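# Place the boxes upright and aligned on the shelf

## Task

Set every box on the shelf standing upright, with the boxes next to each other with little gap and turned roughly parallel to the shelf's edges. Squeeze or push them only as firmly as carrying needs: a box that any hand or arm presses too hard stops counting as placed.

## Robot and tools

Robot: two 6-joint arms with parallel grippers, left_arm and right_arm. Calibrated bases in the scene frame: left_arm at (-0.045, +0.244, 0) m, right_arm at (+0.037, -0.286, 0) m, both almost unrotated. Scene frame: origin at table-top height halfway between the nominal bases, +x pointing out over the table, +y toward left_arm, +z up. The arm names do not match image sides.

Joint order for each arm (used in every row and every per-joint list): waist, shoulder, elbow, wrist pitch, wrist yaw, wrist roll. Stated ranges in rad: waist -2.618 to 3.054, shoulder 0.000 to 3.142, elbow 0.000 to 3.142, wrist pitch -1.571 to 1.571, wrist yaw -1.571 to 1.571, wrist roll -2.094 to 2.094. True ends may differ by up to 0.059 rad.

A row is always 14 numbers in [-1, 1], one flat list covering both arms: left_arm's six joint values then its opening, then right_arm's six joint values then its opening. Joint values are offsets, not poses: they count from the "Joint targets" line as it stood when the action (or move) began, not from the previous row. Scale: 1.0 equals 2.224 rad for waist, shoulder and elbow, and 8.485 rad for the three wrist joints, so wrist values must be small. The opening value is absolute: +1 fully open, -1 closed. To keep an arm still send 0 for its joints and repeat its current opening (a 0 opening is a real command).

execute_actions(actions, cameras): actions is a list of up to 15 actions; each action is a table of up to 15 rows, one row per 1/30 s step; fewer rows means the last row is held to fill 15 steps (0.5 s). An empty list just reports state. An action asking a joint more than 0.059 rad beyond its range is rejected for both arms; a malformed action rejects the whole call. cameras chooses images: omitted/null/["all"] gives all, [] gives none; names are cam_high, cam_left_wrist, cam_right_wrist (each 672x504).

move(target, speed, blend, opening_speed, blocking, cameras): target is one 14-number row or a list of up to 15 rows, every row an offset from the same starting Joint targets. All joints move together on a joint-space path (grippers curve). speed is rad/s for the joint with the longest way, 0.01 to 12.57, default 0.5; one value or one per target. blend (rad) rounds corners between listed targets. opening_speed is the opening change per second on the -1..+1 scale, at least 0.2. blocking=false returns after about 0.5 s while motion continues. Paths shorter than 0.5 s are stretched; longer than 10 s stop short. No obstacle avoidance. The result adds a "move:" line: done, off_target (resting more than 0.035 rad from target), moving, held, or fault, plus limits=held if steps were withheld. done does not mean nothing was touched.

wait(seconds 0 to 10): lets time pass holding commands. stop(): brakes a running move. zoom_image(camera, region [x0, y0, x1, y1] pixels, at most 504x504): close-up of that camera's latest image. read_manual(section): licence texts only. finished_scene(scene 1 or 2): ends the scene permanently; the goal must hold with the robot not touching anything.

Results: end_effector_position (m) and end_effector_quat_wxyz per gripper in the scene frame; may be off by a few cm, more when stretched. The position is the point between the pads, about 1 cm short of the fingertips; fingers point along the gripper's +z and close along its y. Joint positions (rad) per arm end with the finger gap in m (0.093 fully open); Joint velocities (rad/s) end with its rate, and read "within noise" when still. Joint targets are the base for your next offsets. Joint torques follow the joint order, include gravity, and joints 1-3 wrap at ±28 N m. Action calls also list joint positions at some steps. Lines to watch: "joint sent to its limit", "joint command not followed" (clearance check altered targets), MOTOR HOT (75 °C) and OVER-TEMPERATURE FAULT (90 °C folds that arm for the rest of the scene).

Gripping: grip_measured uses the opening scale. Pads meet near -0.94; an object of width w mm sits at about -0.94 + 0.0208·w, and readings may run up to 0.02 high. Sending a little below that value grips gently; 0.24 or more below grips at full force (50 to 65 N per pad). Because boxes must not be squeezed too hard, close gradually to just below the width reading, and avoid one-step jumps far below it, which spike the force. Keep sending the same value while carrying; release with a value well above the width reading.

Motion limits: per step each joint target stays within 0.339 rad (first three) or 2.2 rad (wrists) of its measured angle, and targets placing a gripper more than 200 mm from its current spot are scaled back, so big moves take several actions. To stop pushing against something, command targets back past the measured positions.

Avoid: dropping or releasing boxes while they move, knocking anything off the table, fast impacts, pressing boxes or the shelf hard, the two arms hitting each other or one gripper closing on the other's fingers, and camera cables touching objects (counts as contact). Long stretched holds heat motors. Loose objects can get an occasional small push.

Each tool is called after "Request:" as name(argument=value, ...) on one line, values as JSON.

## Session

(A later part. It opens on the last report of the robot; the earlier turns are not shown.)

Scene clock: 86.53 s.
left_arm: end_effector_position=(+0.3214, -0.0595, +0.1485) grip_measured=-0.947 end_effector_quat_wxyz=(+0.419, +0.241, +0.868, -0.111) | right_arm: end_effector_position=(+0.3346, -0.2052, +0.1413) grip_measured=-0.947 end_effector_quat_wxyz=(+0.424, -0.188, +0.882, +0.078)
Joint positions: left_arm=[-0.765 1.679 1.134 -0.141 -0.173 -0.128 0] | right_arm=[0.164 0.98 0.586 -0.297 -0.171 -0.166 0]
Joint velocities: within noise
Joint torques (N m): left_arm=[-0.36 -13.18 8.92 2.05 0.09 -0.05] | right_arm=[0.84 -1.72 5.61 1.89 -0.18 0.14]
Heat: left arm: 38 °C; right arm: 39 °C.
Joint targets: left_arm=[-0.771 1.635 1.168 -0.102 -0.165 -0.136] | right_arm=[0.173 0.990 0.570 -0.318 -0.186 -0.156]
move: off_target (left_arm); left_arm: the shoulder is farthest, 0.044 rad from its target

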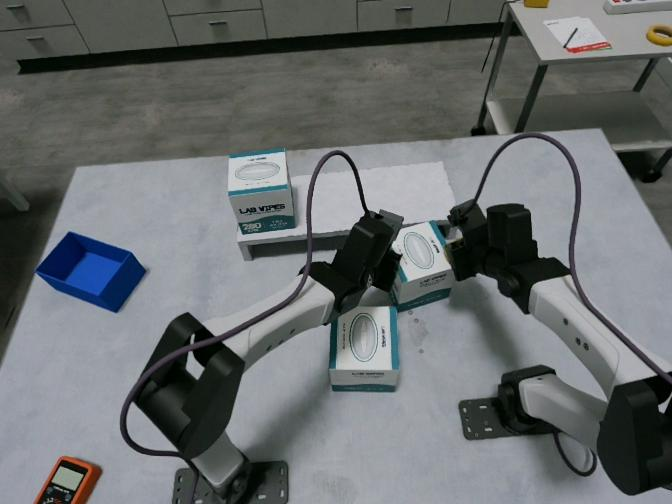

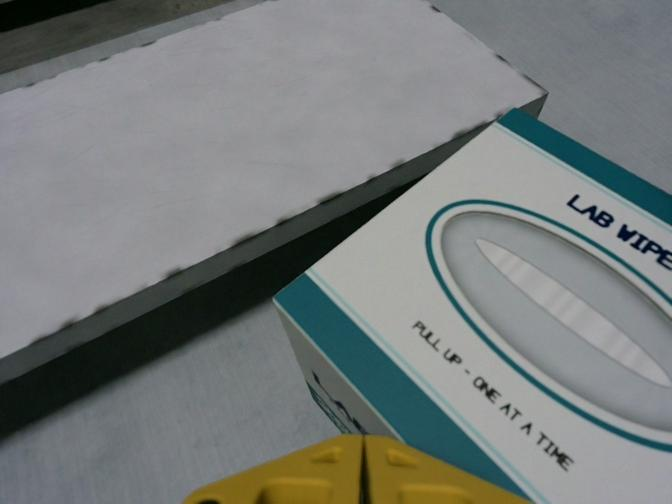

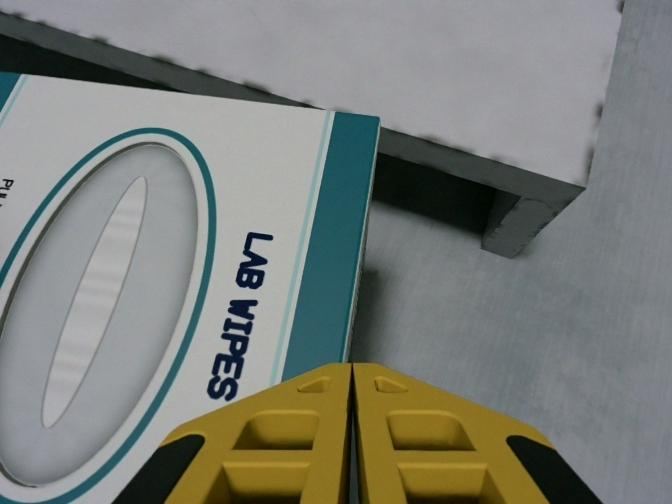

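Request:
move(target=[0.03,0,0,0,0,0,-0.95,-0.035,0,0,0,0,0,-0.95], speed=0.08)

Request:
zoom_image(camera="cam_high", region=[290, 210, 470, 400])

Scene clock: 88.17 s.
left_arm: end_effector_position=(+0.3374, -0.0391, +0.1485) grip_measured=-0.947 end_effector_quat_wxyz=(+0.422, +0.218, +0.874, -0.100) | right_arm: end_effector_position=(+0.3370, -0.2234, +0.1382) grip_measured=-0.947 end_effector_quat_wxyz=(+0.422, -0.160, +0.890, +0.068)
Joint positions: left_arm=[-0.71 1.679 1.134 -0.141 -0.172 -0.128 0] | right_arm=[0.101 0.98 0.581 -0.302 -0.176 -0.166 0]
Joint velocities: within noise
Joint torques (N m): left_arm=[0.7 -13.11 8.88 2.02 0.05 -0.11] | right_arm=[-0.62 -1.72 6.08 1.95 -0.12 0.14]
Heat: left arm: 38 °C; right arm: 39 °C.
Joint targets: left_arm=[-0.705 1.635 1.168 -0.102 -0.165 -0.136] | right_arm=[0.095 0.990 0.570 -0.318 -0.186 -0.156]
move: off_target (left_arm); left_arm: the shoulder is farthest, 0.044 rad from its target

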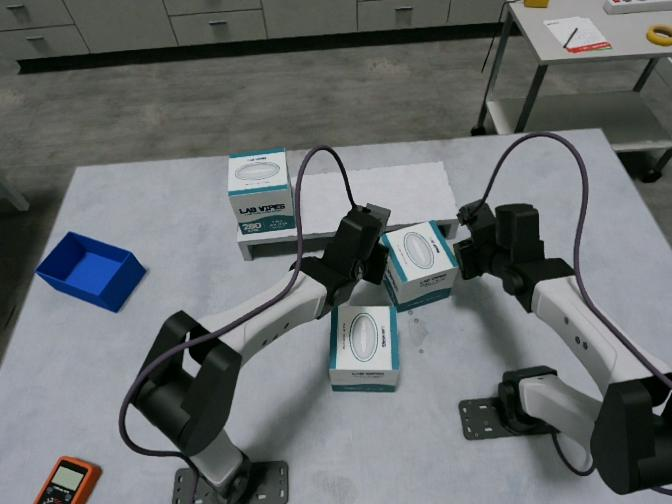

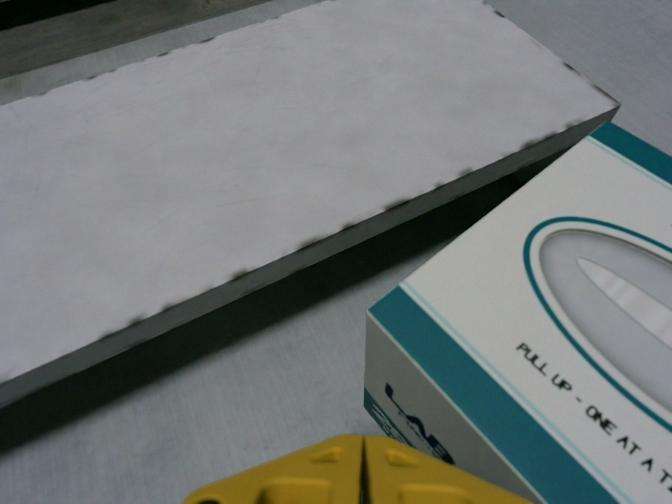

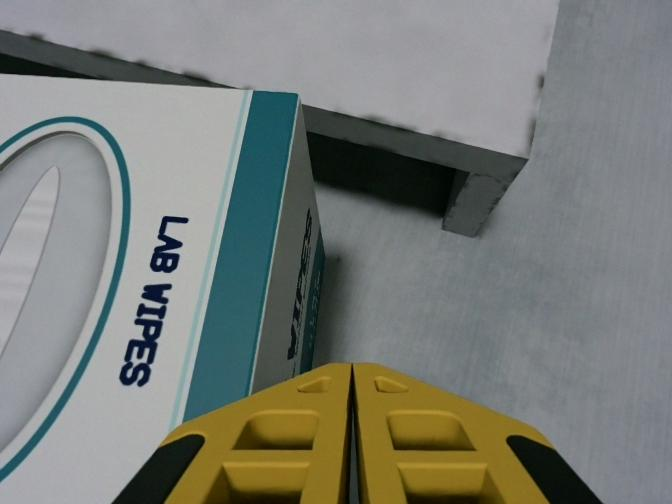

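Scaled by 2.653 from the camera's 672x504 image, which has a finer 960x720 frame.

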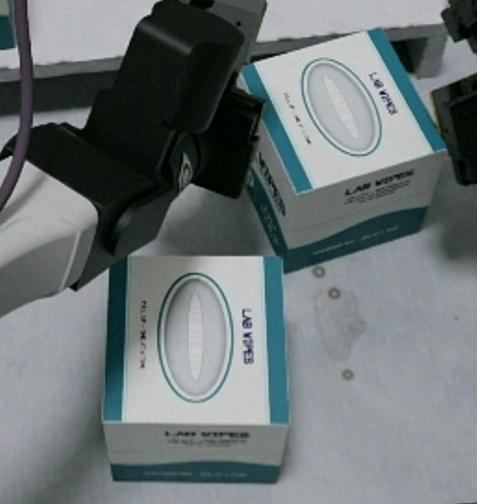

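Request:
zoom_image(camera="cam_left_wrist", region=[320, 200, 672, 504])

Scaled by 1.432 from the camera's 672x504 image, which has a finer 960x720 frame.

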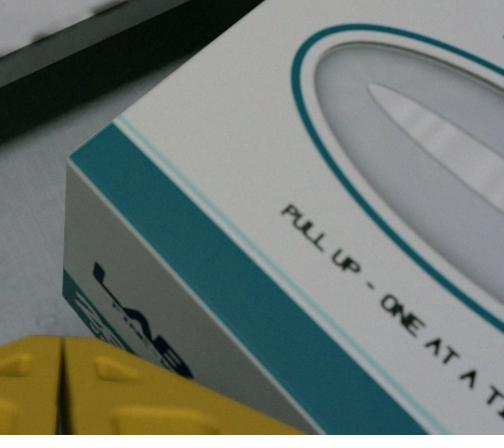

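Request:
move(target=[[-0.0382,-0.0067,0.0256,-0.0257,-0.0277,-0.027,-0.95,-0.1169,0.1718,0.1888,-0.025,-0.0541,-0.0618,-0.95],[-0.0382,0.0504,-0.0701,0.0097,-0.0277,-0.027,-0.95,-0.1169,0.21,0.08,0.0121,-0.0541,-0.0618,-0.95]], speed=[0.4,0.2])

Request:
zoom_image(camera="cam_high", region=[290, 210, 490, 400])

Scene clock: 94.50 s.
left_arm: end_effector_position=(+0.3219, -0.0249, +0.0937) grip_measured=-0.947 end_effector_quat_wxyz=(+0.412, +0.117, +0.902, -0.052) | right_arm: end_effector_position=(+0.3886, -0.2399, +0.0971) grip_measured=-0.947 end_effector_quat_wxyz=(+0.392, -0.325, +0.847, +0.149)
Joint positions: left_arm=[-0.783 1.739 1.014 -0.059 -0.382 -0.353 0] | right_arm=[-0.161 1.448 0.756 -0.236 -0.629 -0.67 0]
Joint velocities: within noise
Joint torques (N m): left_arm=[-0.1 -8.2 5.38 1.86 -0.36 -0.13] | right_arm=[-0.43 -5.42 5.49 1.85 -0.46 -0.07]
Heat: left arm: 38 °C; right arm: 39 °C.
Joint targets: left_arm=[-0.790 1.747 1.012 -0.019 -0.400 -0.365] | right_arm=[-0.165 1.457 0.748 -0.215 -0.645 -0.681]
move: off_target (left_arm); left_arm: the wrist pitch is farthest, 0.040 rad from its target

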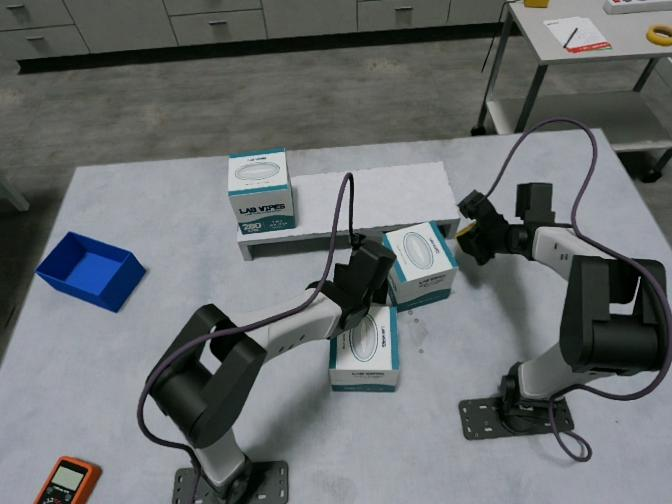

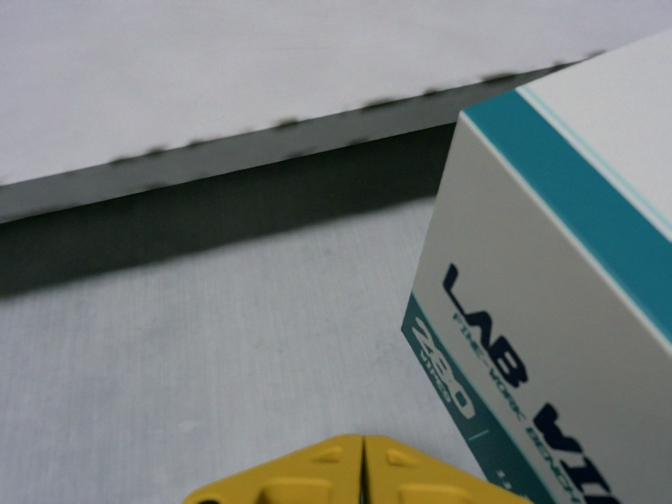

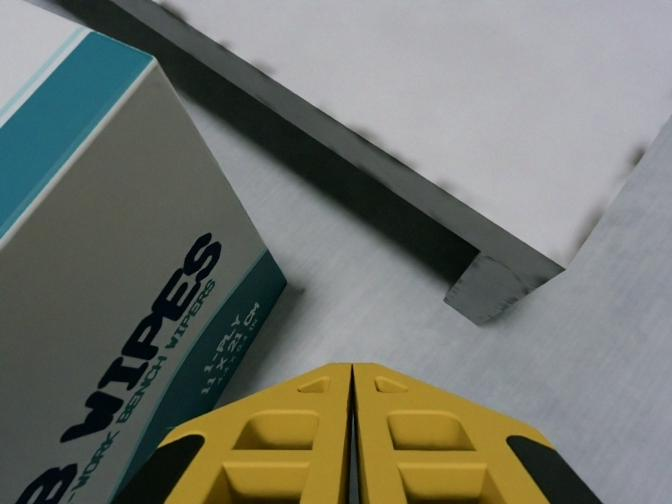

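Scaled by 2.520 from the camera's 672x504 image, which has a finer 960x720 frame.

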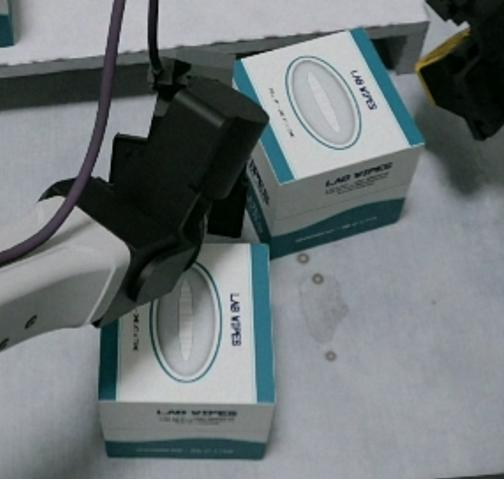

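Request:
move(target=[-0.009,0.0364,0.0531,-0.0025,-0.0021,-0.0026,-0.95,0.045,-0.0324,-0.0225,0.0065,0.0105,0.0138,-0.95], speed=0.08)

Request:
zoom_image(camera="cam_high", region=[290, 210, 490, 400])

Scene clock: 97.30 s.
left_arm: end_effector_position=(+0.3332, -0.0454, +0.0928) grip_measured=-0.947 end_effector_quat_wxyz=(+0.417, +0.112, +0.900, -0.056) | right_arm: end_effector_position=(+0.3825, -0.2171, +0.0962) grip_measured=-0.947 end_effector_quat_wxyz=(+0.392, -0.320, +0.850, +0.149)
Joint positions: left_arm=[-0.803 1.816 1.098 -0.058 -0.398 -0.374 0] | right_arm=[-0.071 1.406 0.708 -0.182 -0.569 -0.574 0]
Joint velocities: within noise
Joint torques (N m): left_arm=[-0.27 -8.65 8.47 1.69 -0.39 -0.12] | right_arm=[0.64 -7.75 5.42 1.97 -0.07 0.17]
Heat: left arm: 38 °C; right arm: 39 °C.
Joint targets: left_arm=[-0.810 1.828 1.130 -0.041 -0.418 -0.387] | right_arm=[-0.065 1.385 0.698 -0.160 -0.556 -0.563]
move: done

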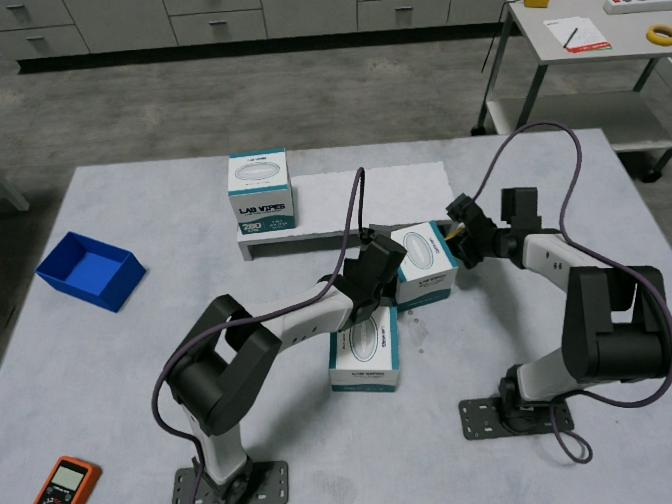

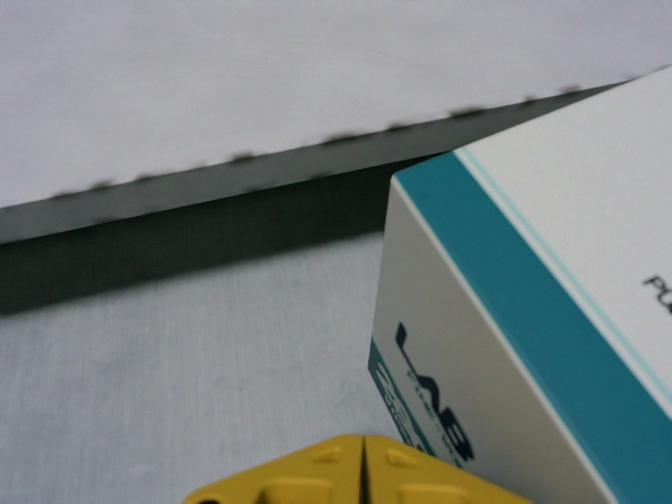

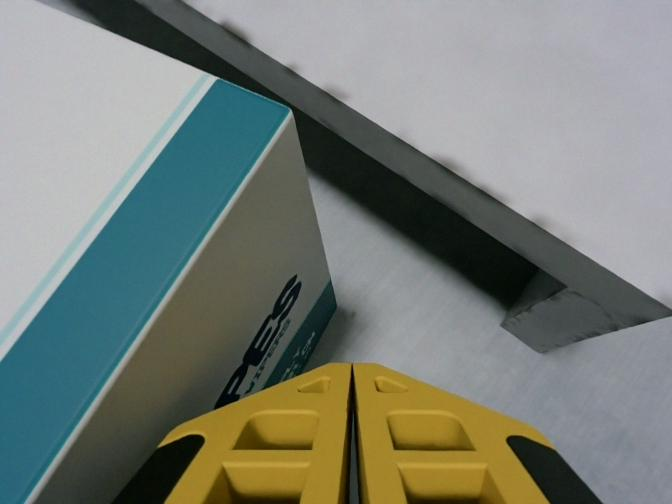

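Scaled by 2.520 from the camera's 672x504 image, which has a finer 960x720 frame.

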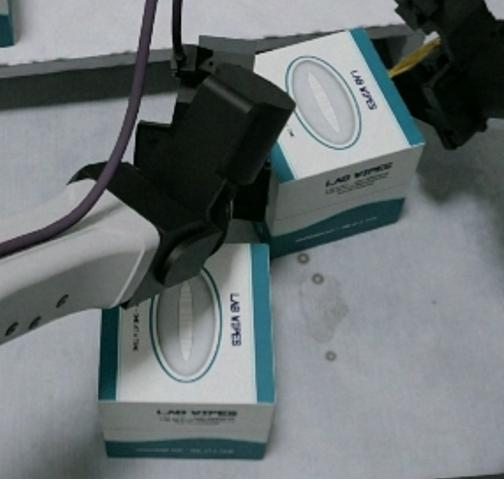

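Request:
move(target=[-0.002,0.004,0.0089,-0.0005,-0.0004,-0.0004,-0.95,0.0066,-0.0032,-0.0034,0.001,0.0011,0.0017,-0.95], speed=0.05, cameras=[])

Request:
move(target=[0,0,0,0,0,0,-0.95,0.0049,-0.0024,-0.0026,0.0008,0.0008,0.0013,-0.95], speed=0.05, cameras=[])

Scene clock: 98.50 s.
left_arm: end_effector_position=(+0.3358, -0.0495, +0.0956) grip_measured=-0.947 end_effector_quat_wxyz=(+0.421, +0.110, +0.899, -0.058) | right_arm: end_effector_position=(+0.3814, -0.2135, +0.0960) grip_measured=-0.947 end_effector_quat_wxyz=(+0.392, -0.319, +0.850, +0.149)
Joint positions: left_arm=[-0.807 1.826 1.116 -0.058 -0.404 -0.378 0] | right_arm=[-0.057 1.399 0.7 -0.173 -0.559 -0.559 0]
Joint velocities: within noise
Joint torques (N m): left_arm=[-0.35 -8.8 8.58 1.64 -0.37 -0.17] | right_arm=[0.73 -7.75 5.49 2 -0.09 0.15]
Heat: left arm: 38 °C; right arm: 39 °C.
Joint targets: left_arm=[-0.814 1.837 1.150 -0.045 -0.421 -0.391] | right_arm=[-0.050 1.378 0.690 -0.152 -0.546 -0.549]
move: done
No camera images: "cameras" was empty.

Scene clock: 99.23 s.
left_arm: end_effector_position=(+0.3358, -0.0495, +0.0956) grip_measured=-0.947 end_effector_quat_wxyz=(+0.421, +0.110, +0.899, -0.058) | right_arm: end_effector_position=(+0.3806, -0.2112, +0.0961) grip_measured=-0.947 end_effector_quat_wxyz=(+0.392, -0.318, +0.850, +0.148)
Joint positions: left_arm=[-0.807 1.826 1.116 -0.058 -0.404 -0.378 0] | right_arm=[-0.047 1.393 0.695 -0.167 -0.551 -0.549 0]
Joint velocities: within noise
Joint torques (N m): left_arm=[-0.31 -8.76 8.61 1.64 -0.35 -0.13] | right_arm=[0.77 -7.68 5.49 1.98 -0.11 0.14]
Heat: left arm: 38 °C; right arm: 39 °C.
Joint targets: left_arm=[-0.814 1.837 1.150 -0.045 -0.421 -0.390] | right_arm=[-0.039 1.373 0.685 -0.145 -0.540 -0.538]
move: done
No camera images: "cameras" was empty.

Request:
move(target=[0,0,0,0,0,0,-0.95,0.0049,-0.0024,-0.0026,0.0008,0.0008,0.0013,-0.95], speed=0.05, cameras=[])

Request:
move(target=[0,0,0,0,0,0,-0.95,0.0049,-0.0024,-0.0026,0.0008,0.0008,0.0013,-0.95], speed=0.05)

Scene clock: 100.13 s.
left_arm: end_effector_position=(+0.3359, -0.0494, +0.0957) grip_measured=-0.947 end_effector_quat_wxyz=(+0.421, +0.110, +0.899, -0.058) | right_arm: end_effector_position=(+0.3804, -0.2102, +0.0959) grip_measured=-0.947 end_effector_quat_wxyz=(+0.393, -0.316, +0.851, +0.145)
Joint positions: left_arm=[-0.807 1.826 1.116 -0.058 -0.404 -0.378 0] | right_arm=[-0.039 1.388 0.689 -0.159 -0.538 -0.538 0]
Joint velocities: within noise
Joint torques (N m): left_arm=[-0.17 -8.69 8.38 1.66 -0.35 -0.14] | right_arm=[1.1 -7.66 5.53 2.01 -0.15 0.13]
Heat: left arm: 38 °C; right arm: 39 °C.
Joint targets: left_arm=[-0.814 1.837 1.150 -0.045 -0.422 -0.390] | right_arm=[-0.028 1.367 0.679 -0.138 -0.533 -0.527]
move: done
No camera images: "cameras" was empty.

Scene clock: 100.87 s.
left_arm: end_effector_position=(+0.3359, -0.0489, +0.0956) grip_measured=-0.947 end_effector_quat_wxyz=(+0.421, +0.109, +0.899, -0.056) | right_arm: end_effector_position=(+0.3806, -0.2090, +0.0961) grip_measured=-0.947 end_effector_quat_wxyz=(+0.394, -0.314, +0.852, +0.142)
Joint positions: left_arm=[-0.807 1.826 1.116 -0.059 -0.406 -0.378 0] | right_arm=[-0.03 1.383 0.683 -0.15 -0.526 -0.526 0]
Joint velocities: within noise
Joint torques (N m): left_arm=[-0.36 -8.81 8.61 1.65 -0.33 -0.14] | right_arm=[1.21 -7.62 5.38 2.01 -0.24 0.14]
Heat: left arm: 39 °C; right arm: 39 °C.
Joint targets: left_arm=[-0.814 1.837 1.150 -0.045 -0.421 -0.390] | right_arm=[-0.017 1.362 0.673 -0.131 -0.526 -0.516]
move: done

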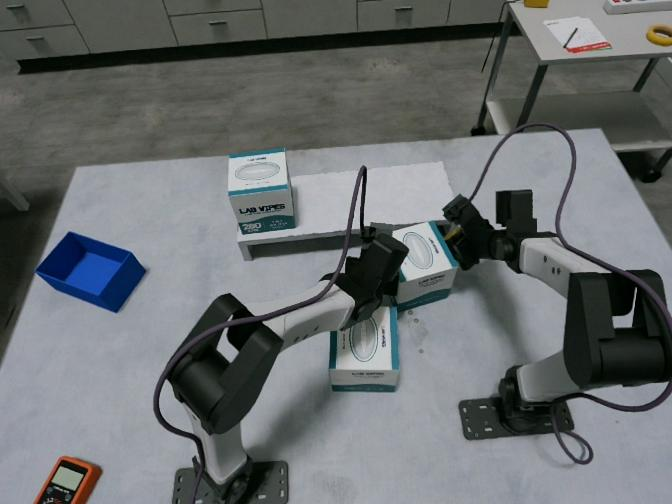

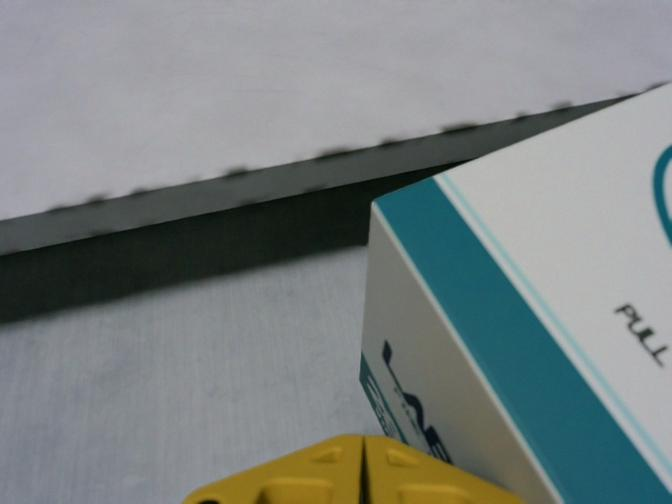

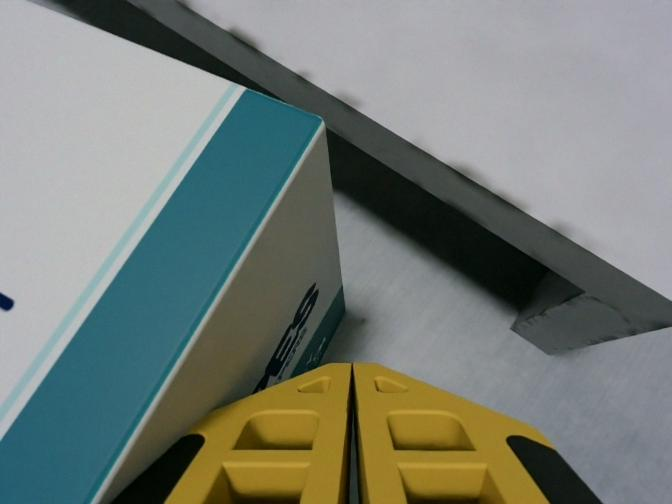

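Request:
move(target=[0,0,0,0,0,0,-0.95,0.0049,-0.0024,-0.0026,0.0008,0.0008,0.0013,-0.95], speed=0.05, cameras=[])

Request:
move(target=[0,0,0,0,0,0,-0.95,0.0049,-0.0024,-0.0026,0.0008,0.0008,0.0013,-0.95], speed=0.05, cameras=[])

Scene clock: 101.80 s.
left_arm: end_effector_position=(+0.3359, -0.0483, +0.0954) grip_measured=-0.947 end_effector_quat_wxyz=(+0.421, +0.109, +0.899, -0.055) | right_arm: end_effector_position=(+0.3807, -0.2079, +0.0965) grip_measured=-0.947 end_effector_quat_wxyz=(+0.396, -0.312, +0.853, +0.138)
Joint positions: left_arm=[-0.807 1.826 1.116 -0.061 -0.409 -0.378 0] | right_arm=[-0.021 1.377 0.678 -0.14 -0.513 -0.515 0]
Joint velocities: within noise
Joint torques (N m): left_arm=[-0.46 -8.9 8.47 1.63 -0.33 -0.13] | right_arm=[1.42 -7.58 5.42 1.98 -0.28 0.14]
Heat: left arm: 39 °C; right arm: 39 °C.
Joint targets: left_arm=[-0.814 1.837 1.150 -0.045 -0.421 -0.390] | right_arm=[-0.007 1.357 0.668 -0.124 -0.519 -0.505]
move: done
No camera images: "cameras" was empty.

Scene clock: 102.53 s.
left_arm: end_effector_position=(+0.3361, -0.0475, +0.0954) grip_measured=-0.947 end_effector_quat_wxyz=(+0.421, +0.108, +0.899, -0.053) | right_arm: end_effector_position=(+0.3805, -0.2066, +0.0965) grip_measured=-0.947 end_effector_quat_wxyz=(+0.397, -0.310, +0.853, +0.136)
Joint positions: left_arm=[-0.807 1.826 1.116 -0.063 -0.414 -0.379 0] | right_arm=[-0.012 1.372 0.672 -0.132 -0.501 -0.504 0]
Joint velocities: within noise
Joint torques (N m): left_arm=[-0.38 -8.7 8.57 1.7 -0.24 -0.11] | right_arm=[1.65 -7.53 5.5 2 -0.32 0.15]
Heat: left arm: 39 °C; right arm: 39 °C.
Joint targets: left_arm=[-0.814 1.837 1.150 -0.045 -0.421 -0.391] | right_arm=[0.004 1.351 0.662 -0.118 -0.512 -0.494]
move: done
No camera images: "cameras" was empty.

Request:
move(target=[0,0,0,0,0,0,-0.95,0.0065,-0.0024,-0.0026,0.0008,0.0008,0.0013,-0.95], speed=0.05, cameras=[])

Request:
move(target=[-0.003,0.002,0.003,0,0,0,-0.95,0.0049,-0.0024,-0.0026,0.0008,0.0008,0.0013,-0.95], speed=0.05, cameras=[])

Scene clock: 103.47 s.
left_arm: end_effector_position=(+0.3362, -0.0463, +0.0952) grip_measured=-0.947 end_effector_quat_wxyz=(+0.422, +0.107, +0.899, -0.050) | right_arm: end_effector_position=(+0.3806, -0.2049, +0.0970) grip_measured=-0.947 end_effector_quat_wxyz=(+0.399, -0.308, +0.854, +0.132)
Joint positions: left_arm=[-0.807 1.826 1.116 -0.065 -0.42 -0.379 0] | right_arm=[-0.001 1.366 0.667 -0.122 -0.487 -0.492 0]
Joint velocities: within noise
Joint torques (N m): left_arm=[-0.42 -8.7 8.4 1.67 -0.19 -0.11] | right_arm=[1.95 -7.5 5.33 1.98 -0.42 0.15]
Heat: left arm: 39 °C; right arm: 39 °C.
Joint targets: left_arm=[-0.814 1.837 1.150 -0.045 -0.421 -0.390] | right_arm=[0.019 1.346 0.656 -0.111 -0.506 -0.483]
move: done
No camera images: "cameras" was empty.

Scene clock: 104.23 s.
left_arm: end_effector_position=(+0.3364, -0.0455, +0.0954) grip_measured=-0.947 end_effector_quat_wxyz=(+0.421, +0.106, +0.900, -0.047) | right_arm: end_effector_position=(+0.3806, -0.2039, +0.0974) grip_measured=-0.947 end_effector_quat_wxyz=(+0.400, -0.306, +0.854, +0.129)
Joint positions: left_arm=[-0.807 1.826 1.119 -0.073 -0.424 -0.38 0] | right_arm=[0.008 1.361 0.662 -0.114 -0.474 -0.481 0]
Joint velocities: within noise
Joint torques (N m): left_arm=[-0.92 -8.39 8.85 1.75 -0.1 -0.09] | right_arm=[2.28 -7.34 5.45 1.96 -0.46 0.11]
Heat: left arm: 39 °C; right arm: 39 °C.
Joint targets: left_arm=[-0.821 1.841 1.157 -0.045 -0.421 -0.391] | right_arm=[0.030 1.341 0.650 -0.104 -0.499 -0.472]
move: off_target (left_arm); left_arm: the elbow is farthest, 0.038 rad from its target
No camera images: "cameras" was empty.

Request:
move(target=[0,-0.0436,0.0193,-0.0112,0,0,-0.95,0,-0.0229,0.0477,-0.0107,0,0,-0.95], speed=0.08, cameras=["cam_high"])

Request:
zoom_image(camera="cam_high", region=[290, 210, 490, 400])

Scene clock: 106.50 s.
left_arm: end_effector_position=(+0.3356, -0.0475, +0.1192) grip_measured=-0.947 end_effector_quat_wxyz=(+0.424, +0.107, +0.898, -0.049) | right_arm: end_effector_position=(+0.3870, -0.1976, +0.1328) grip_measured=-0.947 end_effector_quat_wxyz=(+0.426, -0.316, +0.838, +0.127)
Joint positions: left_arm=[-0.812 1.789 1.169 -0.152 -0.427 -0.38 0] | right_arm=[0.022 1.308 0.732 -0.177 -0.481 -0.48 0]
Joint velocities: within noise
Joint torques (N m): left_arm=[-0.49 -13.83 8.38 1.62 -0.08 -0.1] | right_arm=[0.8 -7.08 8.58 1.74 -0.37 0.13]
Heat: left arm: 39 °C; right arm: 39 °C.
Joint targets: left_arm=[-0.821 1.744 1.199 -0.140 -0.422 -0.391] | right_arm=[0.029 1.290 0.756 -0.195 -0.499 -0.472]
move: off_target (left_arm); left_arm: the shoulder is farthest, 0.045 rad from its target
Images, in order (width x height): cam_high 672x504.

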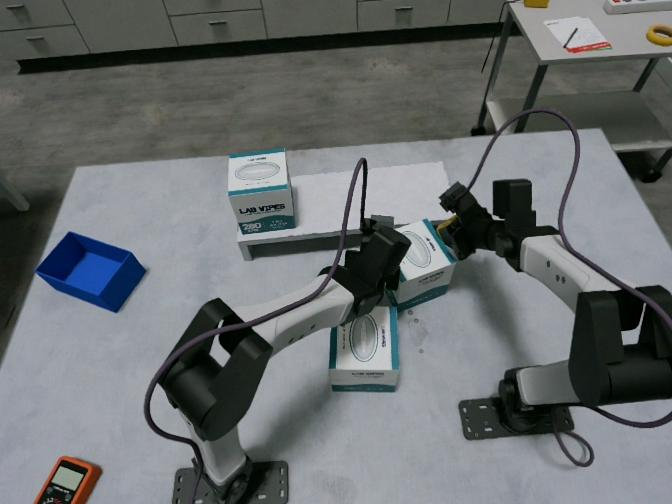

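Scaled by 2.520 from the camera's 672x504 image, which has a finer 960x720 frame.

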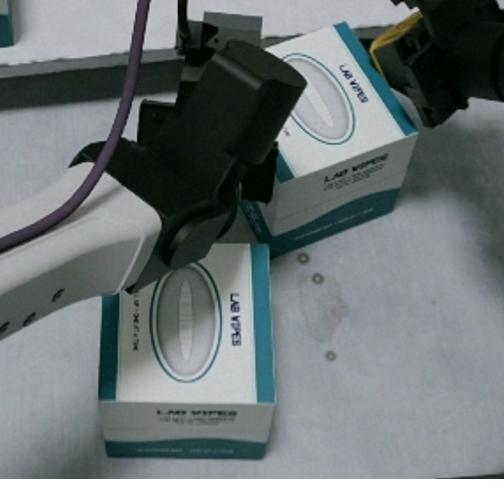

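Request:
move(target=[0,0,0,0,0,0,-0.95,0.004,0.016,-0.0207,-0.003,0,0,-0.95], speed=0.06, cameras=["cam_high"])

Request:
zoom_image(camera="cam_high", region=[290, 210, 490, 400])

Scene clock: 107.80 s.
left_arm: end_effector_position=(+0.3356, -0.0475, +0.1192) grip_measured=-0.947 end_effector_quat_wxyz=(+0.424, +0.107, +0.898, -0.049) | right_arm: end_effector_position=(+0.3840, -0.1962, +0.1275) grip_measured=-0.947 end_effector_quat_wxyz=(+0.417, -0.317, +0.842, +0.130)
Joint positions: left_arm=[-0.812 1.789 1.169 -0.152 -0.427 -0.38 0] | right_arm=[0.026 1.312 0.725 -0.184 -0.481 -0.48 0]
Joint velocities: within noise
Joint torques (N m): left_arm=[-0.57 -13.93 8.4 1.64 -0.11 -0.13] | right_arm=[1.2 -4.15 5.37 1.55 -0.38 0.13]
Heat: left arm: 39 °C; right arm: 39 °C.
Joint targets: left_arm=[-0.821 1.744 1.199 -0.140 -0.422 -0.391] | right_arm=[0.039 1.325 0.710 -0.220 -0.499 -0.472]
move: off_target (left_arm, right_arm); left_arm: the shoulder is farthest, 0.045 rad from its target; right_arm: the wrist pitch is farthest, 0.037 rad from its target
Images, in order (width x height): cam_high 672x504.

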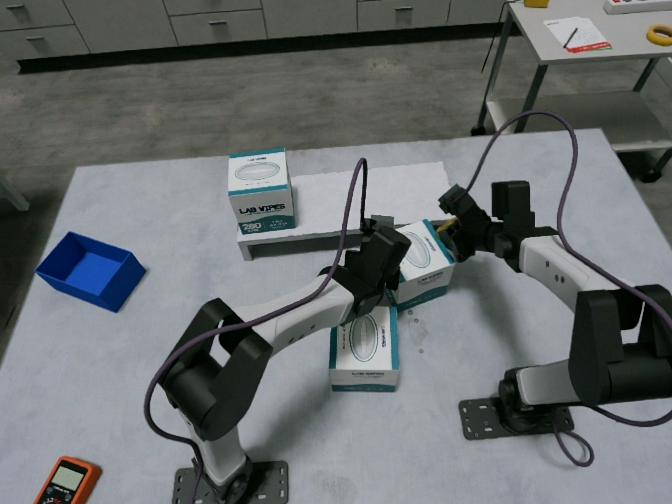

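Scaled by 2.520 from the camera's 672x504 image, which has a finer 960x720 frame.

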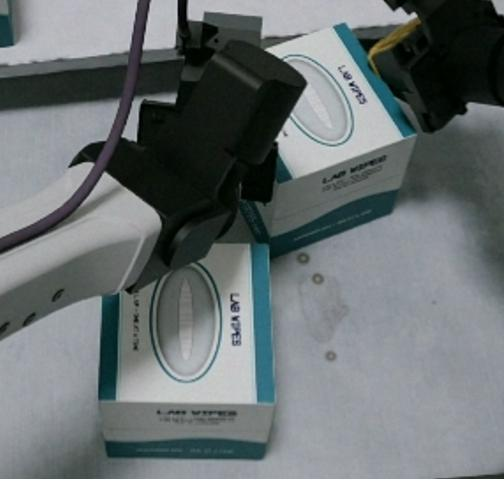

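Request:
move(target=[[0.0315,0,0.09,-0.0118,0,0,-0.95,-0.027,0,0,0,0,0,-0.95],[0.2401,-0.2131,-0.0715,-0.0318,0.0645,0.0586,-0.95,-0.027,0.0225,-0.0405,0.0177,0,0,-0.95]], speed=[0.15,0.4])

Request:
zoom_image(camera="cam_high", region=[290, 210, 490, 400])

Scene clock: 112.87 s.
left_arm: end_effector_position=(+0.3253, +0.1180, +0.2168) grip_measured=-0.947 end_effector_quat_wxyz=(+0.431, +0.190, +0.877, -0.092) | right_arm: end_effector_position=(+0.3763, -0.2102, +0.0874) grip_measured=-0.947 end_effector_quat_wxyz=(+0.396, -0.296, +0.859, +0.131)
Joint positions: left_arm=[-0.291 1.295 1.046 -0.413 0.115 0.093 0] | right_arm=[-0.015 1.366 0.629 -0.092 -0.484 -0.48 0]
Joint velocities: within noise
Joint torques (N m): left_arm=[0.59 -7.98 5.85 1.72 0.22 0.2] | right_arm=[-0.62 -4.53 5.41 2.09 -0.37 0.13]
Heat: left arm: 39 °C; right arm: 39 °C.
Joint targets: left_arm=[-0.287 1.270 1.041 -0.410 0.126 0.107] | right_arm=[-0.022 1.375 0.620 -0.070 -0.499 -0.472]
move: done

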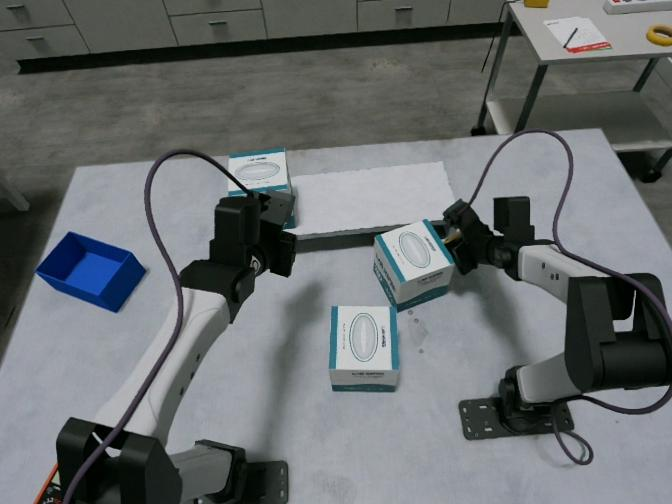

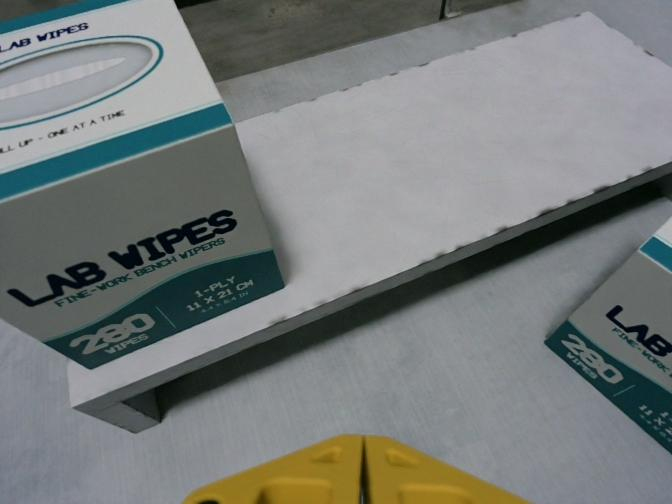

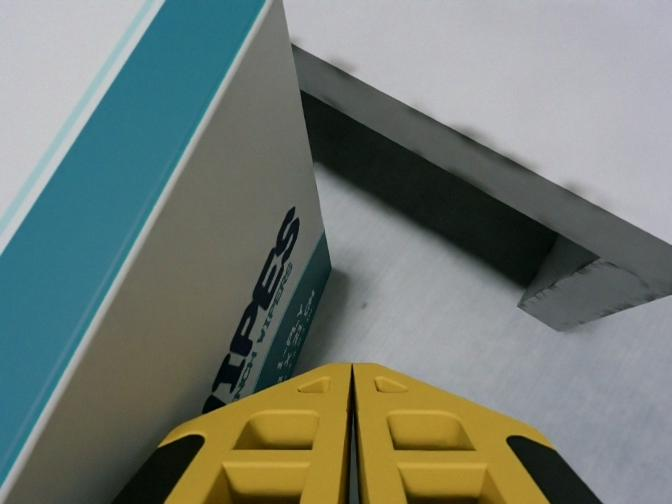

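Scaled by 2.520 from the camera's 672x504 image, which has a finer 960x720 frame.

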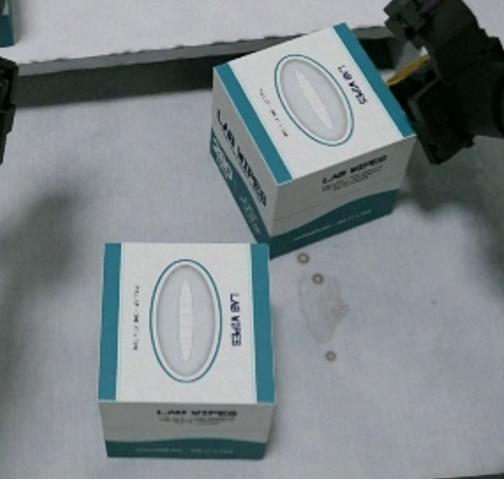

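Request:
move(target=[0,0,0,0,0,0,-0.95,0.1448,-0.045,-0.0324,0.0147,0.037,0.0371,-0.95], speed=0.12)

Request:
zoom_image(camera="cam_high", region=[290, 210, 490, 400])

Scene clock: 117.80 s.
left_arm: end_effector_position=(+0.3252, +0.1179, +0.2168) grip_measured=-0.947 end_effector_quat_wxyz=(+0.431, +0.190, +0.877, -0.092) | right_arm: end_effector_position=(+0.3629, -0.1508, +0.0917) grip_measured=-0.947 end_effector_quat_wxyz=(+0.410, -0.250, +0.870, +0.116)
Joint positions: left_arm=[-0.291 1.295 1.046 -0.413 0.115 0.093 0] | right_arm=[0.292 1.294 0.557 0.029 -0.196 -0.169 0]
Joint velocities: within noise
Joint torques (N m): left_arm=[0.46 -7.94 5.81 1.71 0.25 0.15] | right_arm=[0.81 -6.71 5.68 2.36 0.11 0.18]
Heat: left arm: 39 °C; right arm: 39 °C.
Joint targets: left_arm=[-0.287 1.270 1.041 -0.410 0.126 0.107] | right_arm=[0.300 1.275 0.548 0.055 -0.185 -0.157]
move: done

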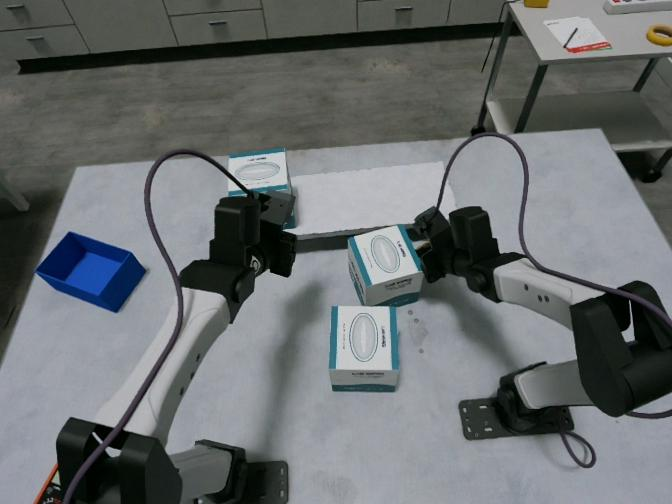

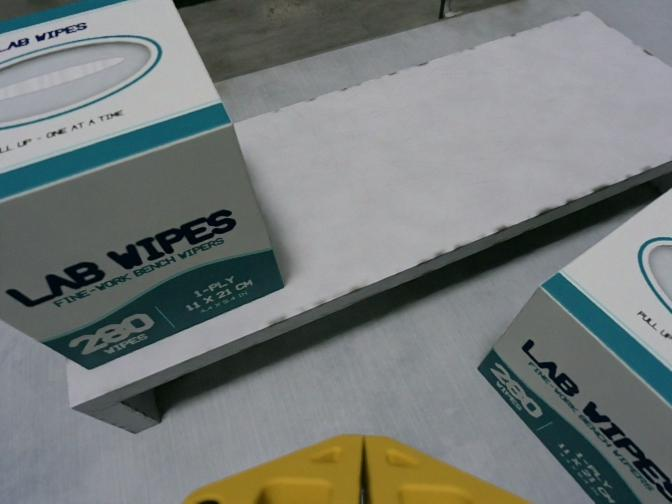

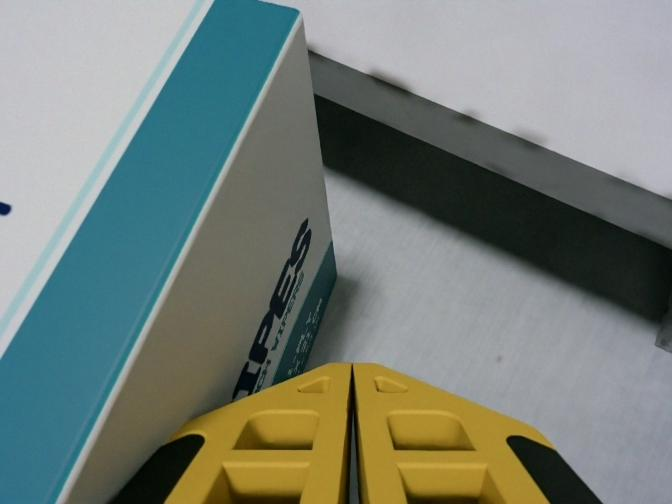

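Scaled by 2.520 from the camera's 672x504 image, which has a finer 960x720 frame.

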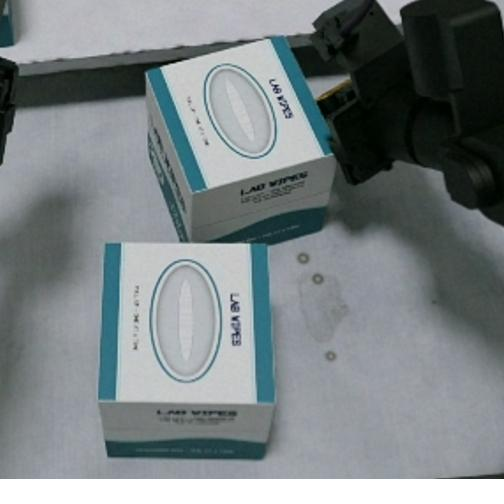

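Request:
move(target=[[0,0,0,0,0,0,-0.95,-0.027,0,0,0,0,0,-0.95],[0,0,0,0,0,0,-0.95,-0.0292,-0.0436,-0.0274,-0.0053,-0.0071,-0.0065,-0.95],[0,0,0,0,0,0,-0.95,0.1515,-0.0027,-0.0036,0.0006,0.0336,0.0286,-0.95]], speed=[0.15,0.15,0.12])

Request:
zoom_image(camera="cam_high", region=[290, 210, 490, 400])

Scene clock: 123.90 s.
left_arm: end_effector_position=(+0.3252, +0.1179, +0.2168) grip_measured=-0.947 end_effector_quat_wxyz=(+0.431, +0.190, +0.877, -0.092) | right_arm: end_effector_position=(+0.3217, -0.0942, +0.0849) grip_measured=-0.947 end_effector_quat_wxyz=(+0.404, -0.234, +0.878, +0.106)
Joint positions: left_arm=[-0.291 1.295 1.046 -0.413 0.115 0.093 0] | right_arm=[0.629 1.26 0.515 0.033 0.09 0.073 0]
Joint velocities: within noise
Joint torques (N m): left_arm=[0.44 -7.9 5.89 1.69 0.21 0.15] | right_arm=[0.95 -3.77 8.5 2.4 0.24 0.18]
Heat: left arm: 38 °C; right arm: 40 °C.
Joint targets: left_arm=[-0.287 1.270 1.041 -0.410 0.126 0.107] | right_arm=[0.637 1.269 0.540 0.060 0.100 0.086]
move: done

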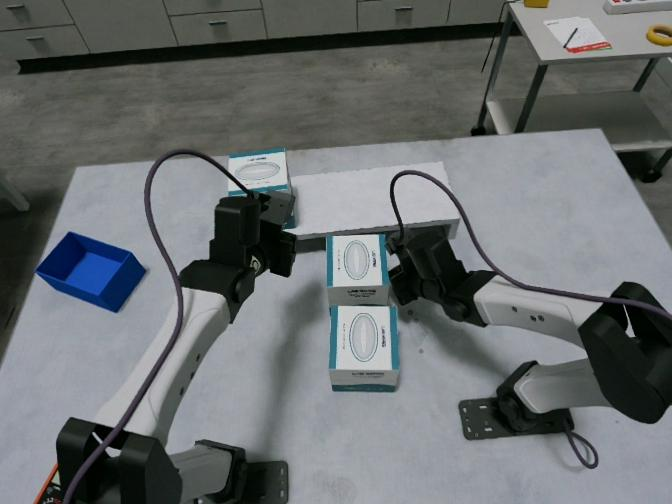

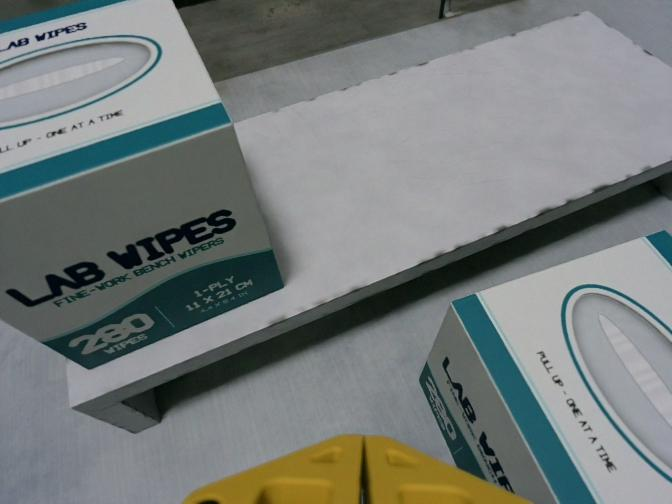

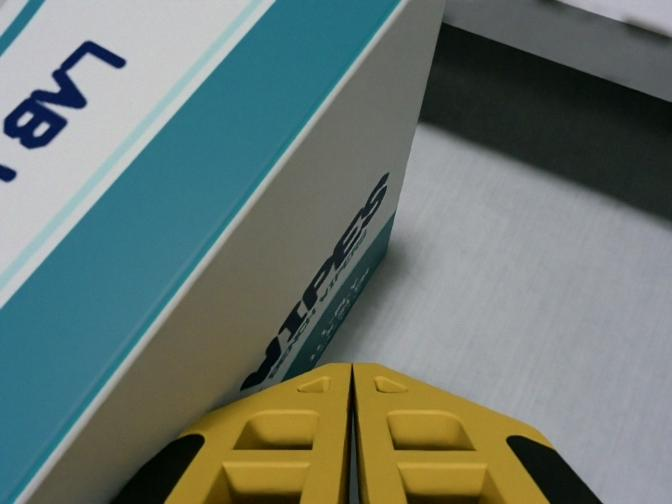

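Scaled by 2.520 from the camera's 672x504 image, which has a finer 960x720 frame.

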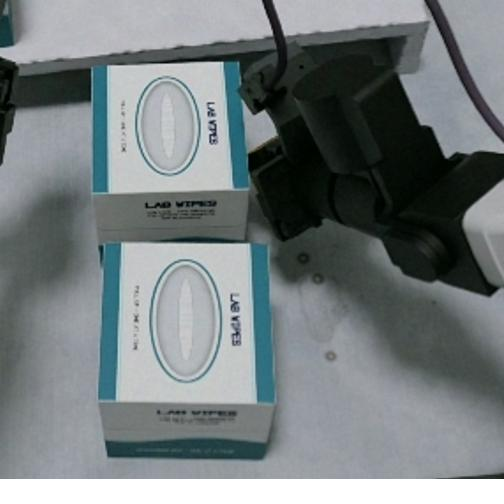

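Request:
move(target=[[-0.0175,0.0787,-0.064,0.0347,-0.0033,-0.0029,-0.95,-0.036,0,0,0,0,0,-0.95],[-0.0351,0.1574,-0.1277,0.0694,-0.0066,-0.0058,-0.95,-0.0526,0.0571,0.018,0.011,-0.0032,-0.0031,-0.95],[-0.0351,0.121,-0.0976,0.0577,-0.0066,-0.0058,-0.95,-0.0526,0.0229,0.0369,-0.0012,-0.0032,-0.0031,-0.95]], speed=[0.3,0.25,0.08], blend=[0.02,0,0])

Request:
zoom_image(camera="cam_high", region=[270, 210, 450, 400])

Scene clock: 129.27 s.
left_arm: end_effector_position=(+0.3459, +0.0879, +0.0895) grip_measured=-0.947 end_effector_quat_wxyz=(+0.408, +0.203, +0.885, -0.096) | right_arm: end_effector_position=(+0.3617, -0.1107, +0.0976) grip_measured=-0.947 end_effector_quat_wxyz=(+0.423, -0.190, +0.881, +0.090)
Joint positions: left_arm=[-0.359 1.576 0.793 0.074 0.085 0.068 0] | right_arm=[0.527 1.339 0.598 0.062 0.088 0.068 0]
Joint velocities: within noise
Joint torques (N m): left_arm=[-0.23 -10.77 8.2 1.73 -0.05 -0.09] | right_arm=[-0.65 -7.12 8.44 2.02 -0.02 -0.02]
Heat: left arm: 38 °C; right arm: 40 °C.
Joint targets: left_arm=[-0.365 1.539 0.824 0.080 0.070 0.057] | right_arm=[0.520 1.320 0.622 0.050 0.073 0.059]
move: off_target (left_arm); left_arm: the shoulder is farthest, 0.037 rad from its target

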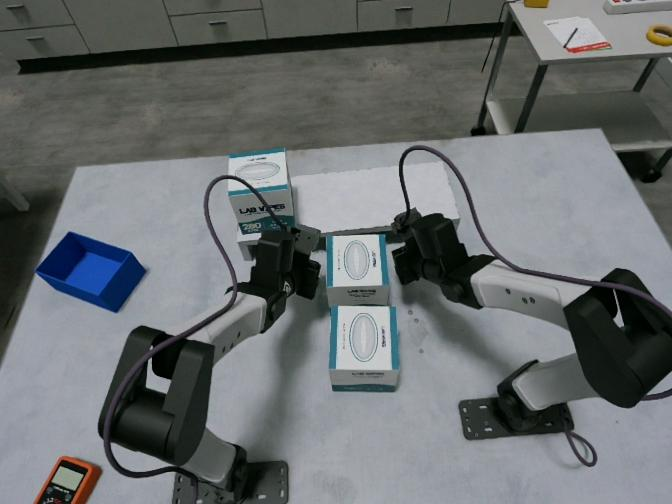

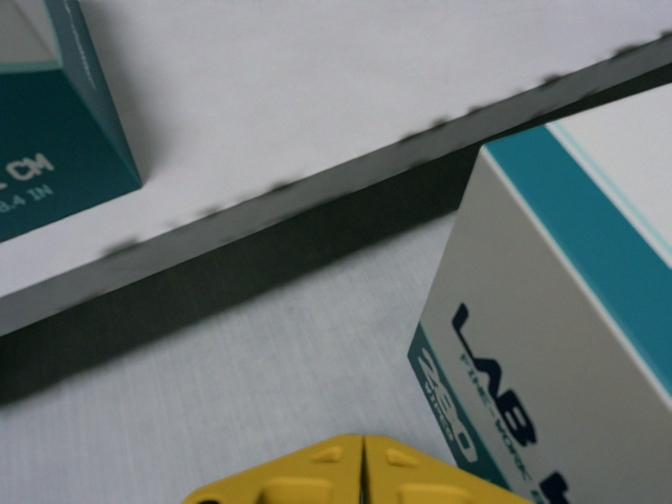

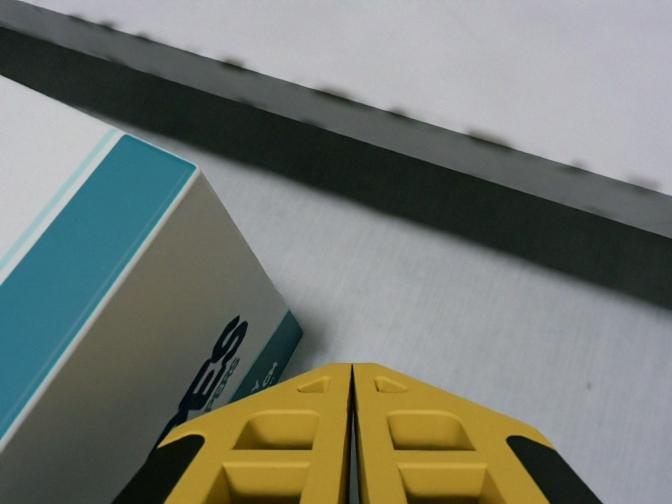

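Scaled by 2.653 from the camera's 672x504 image, which has a finer 960x720 frame.

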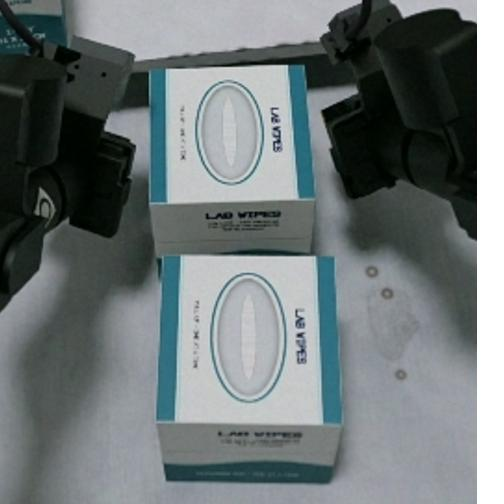

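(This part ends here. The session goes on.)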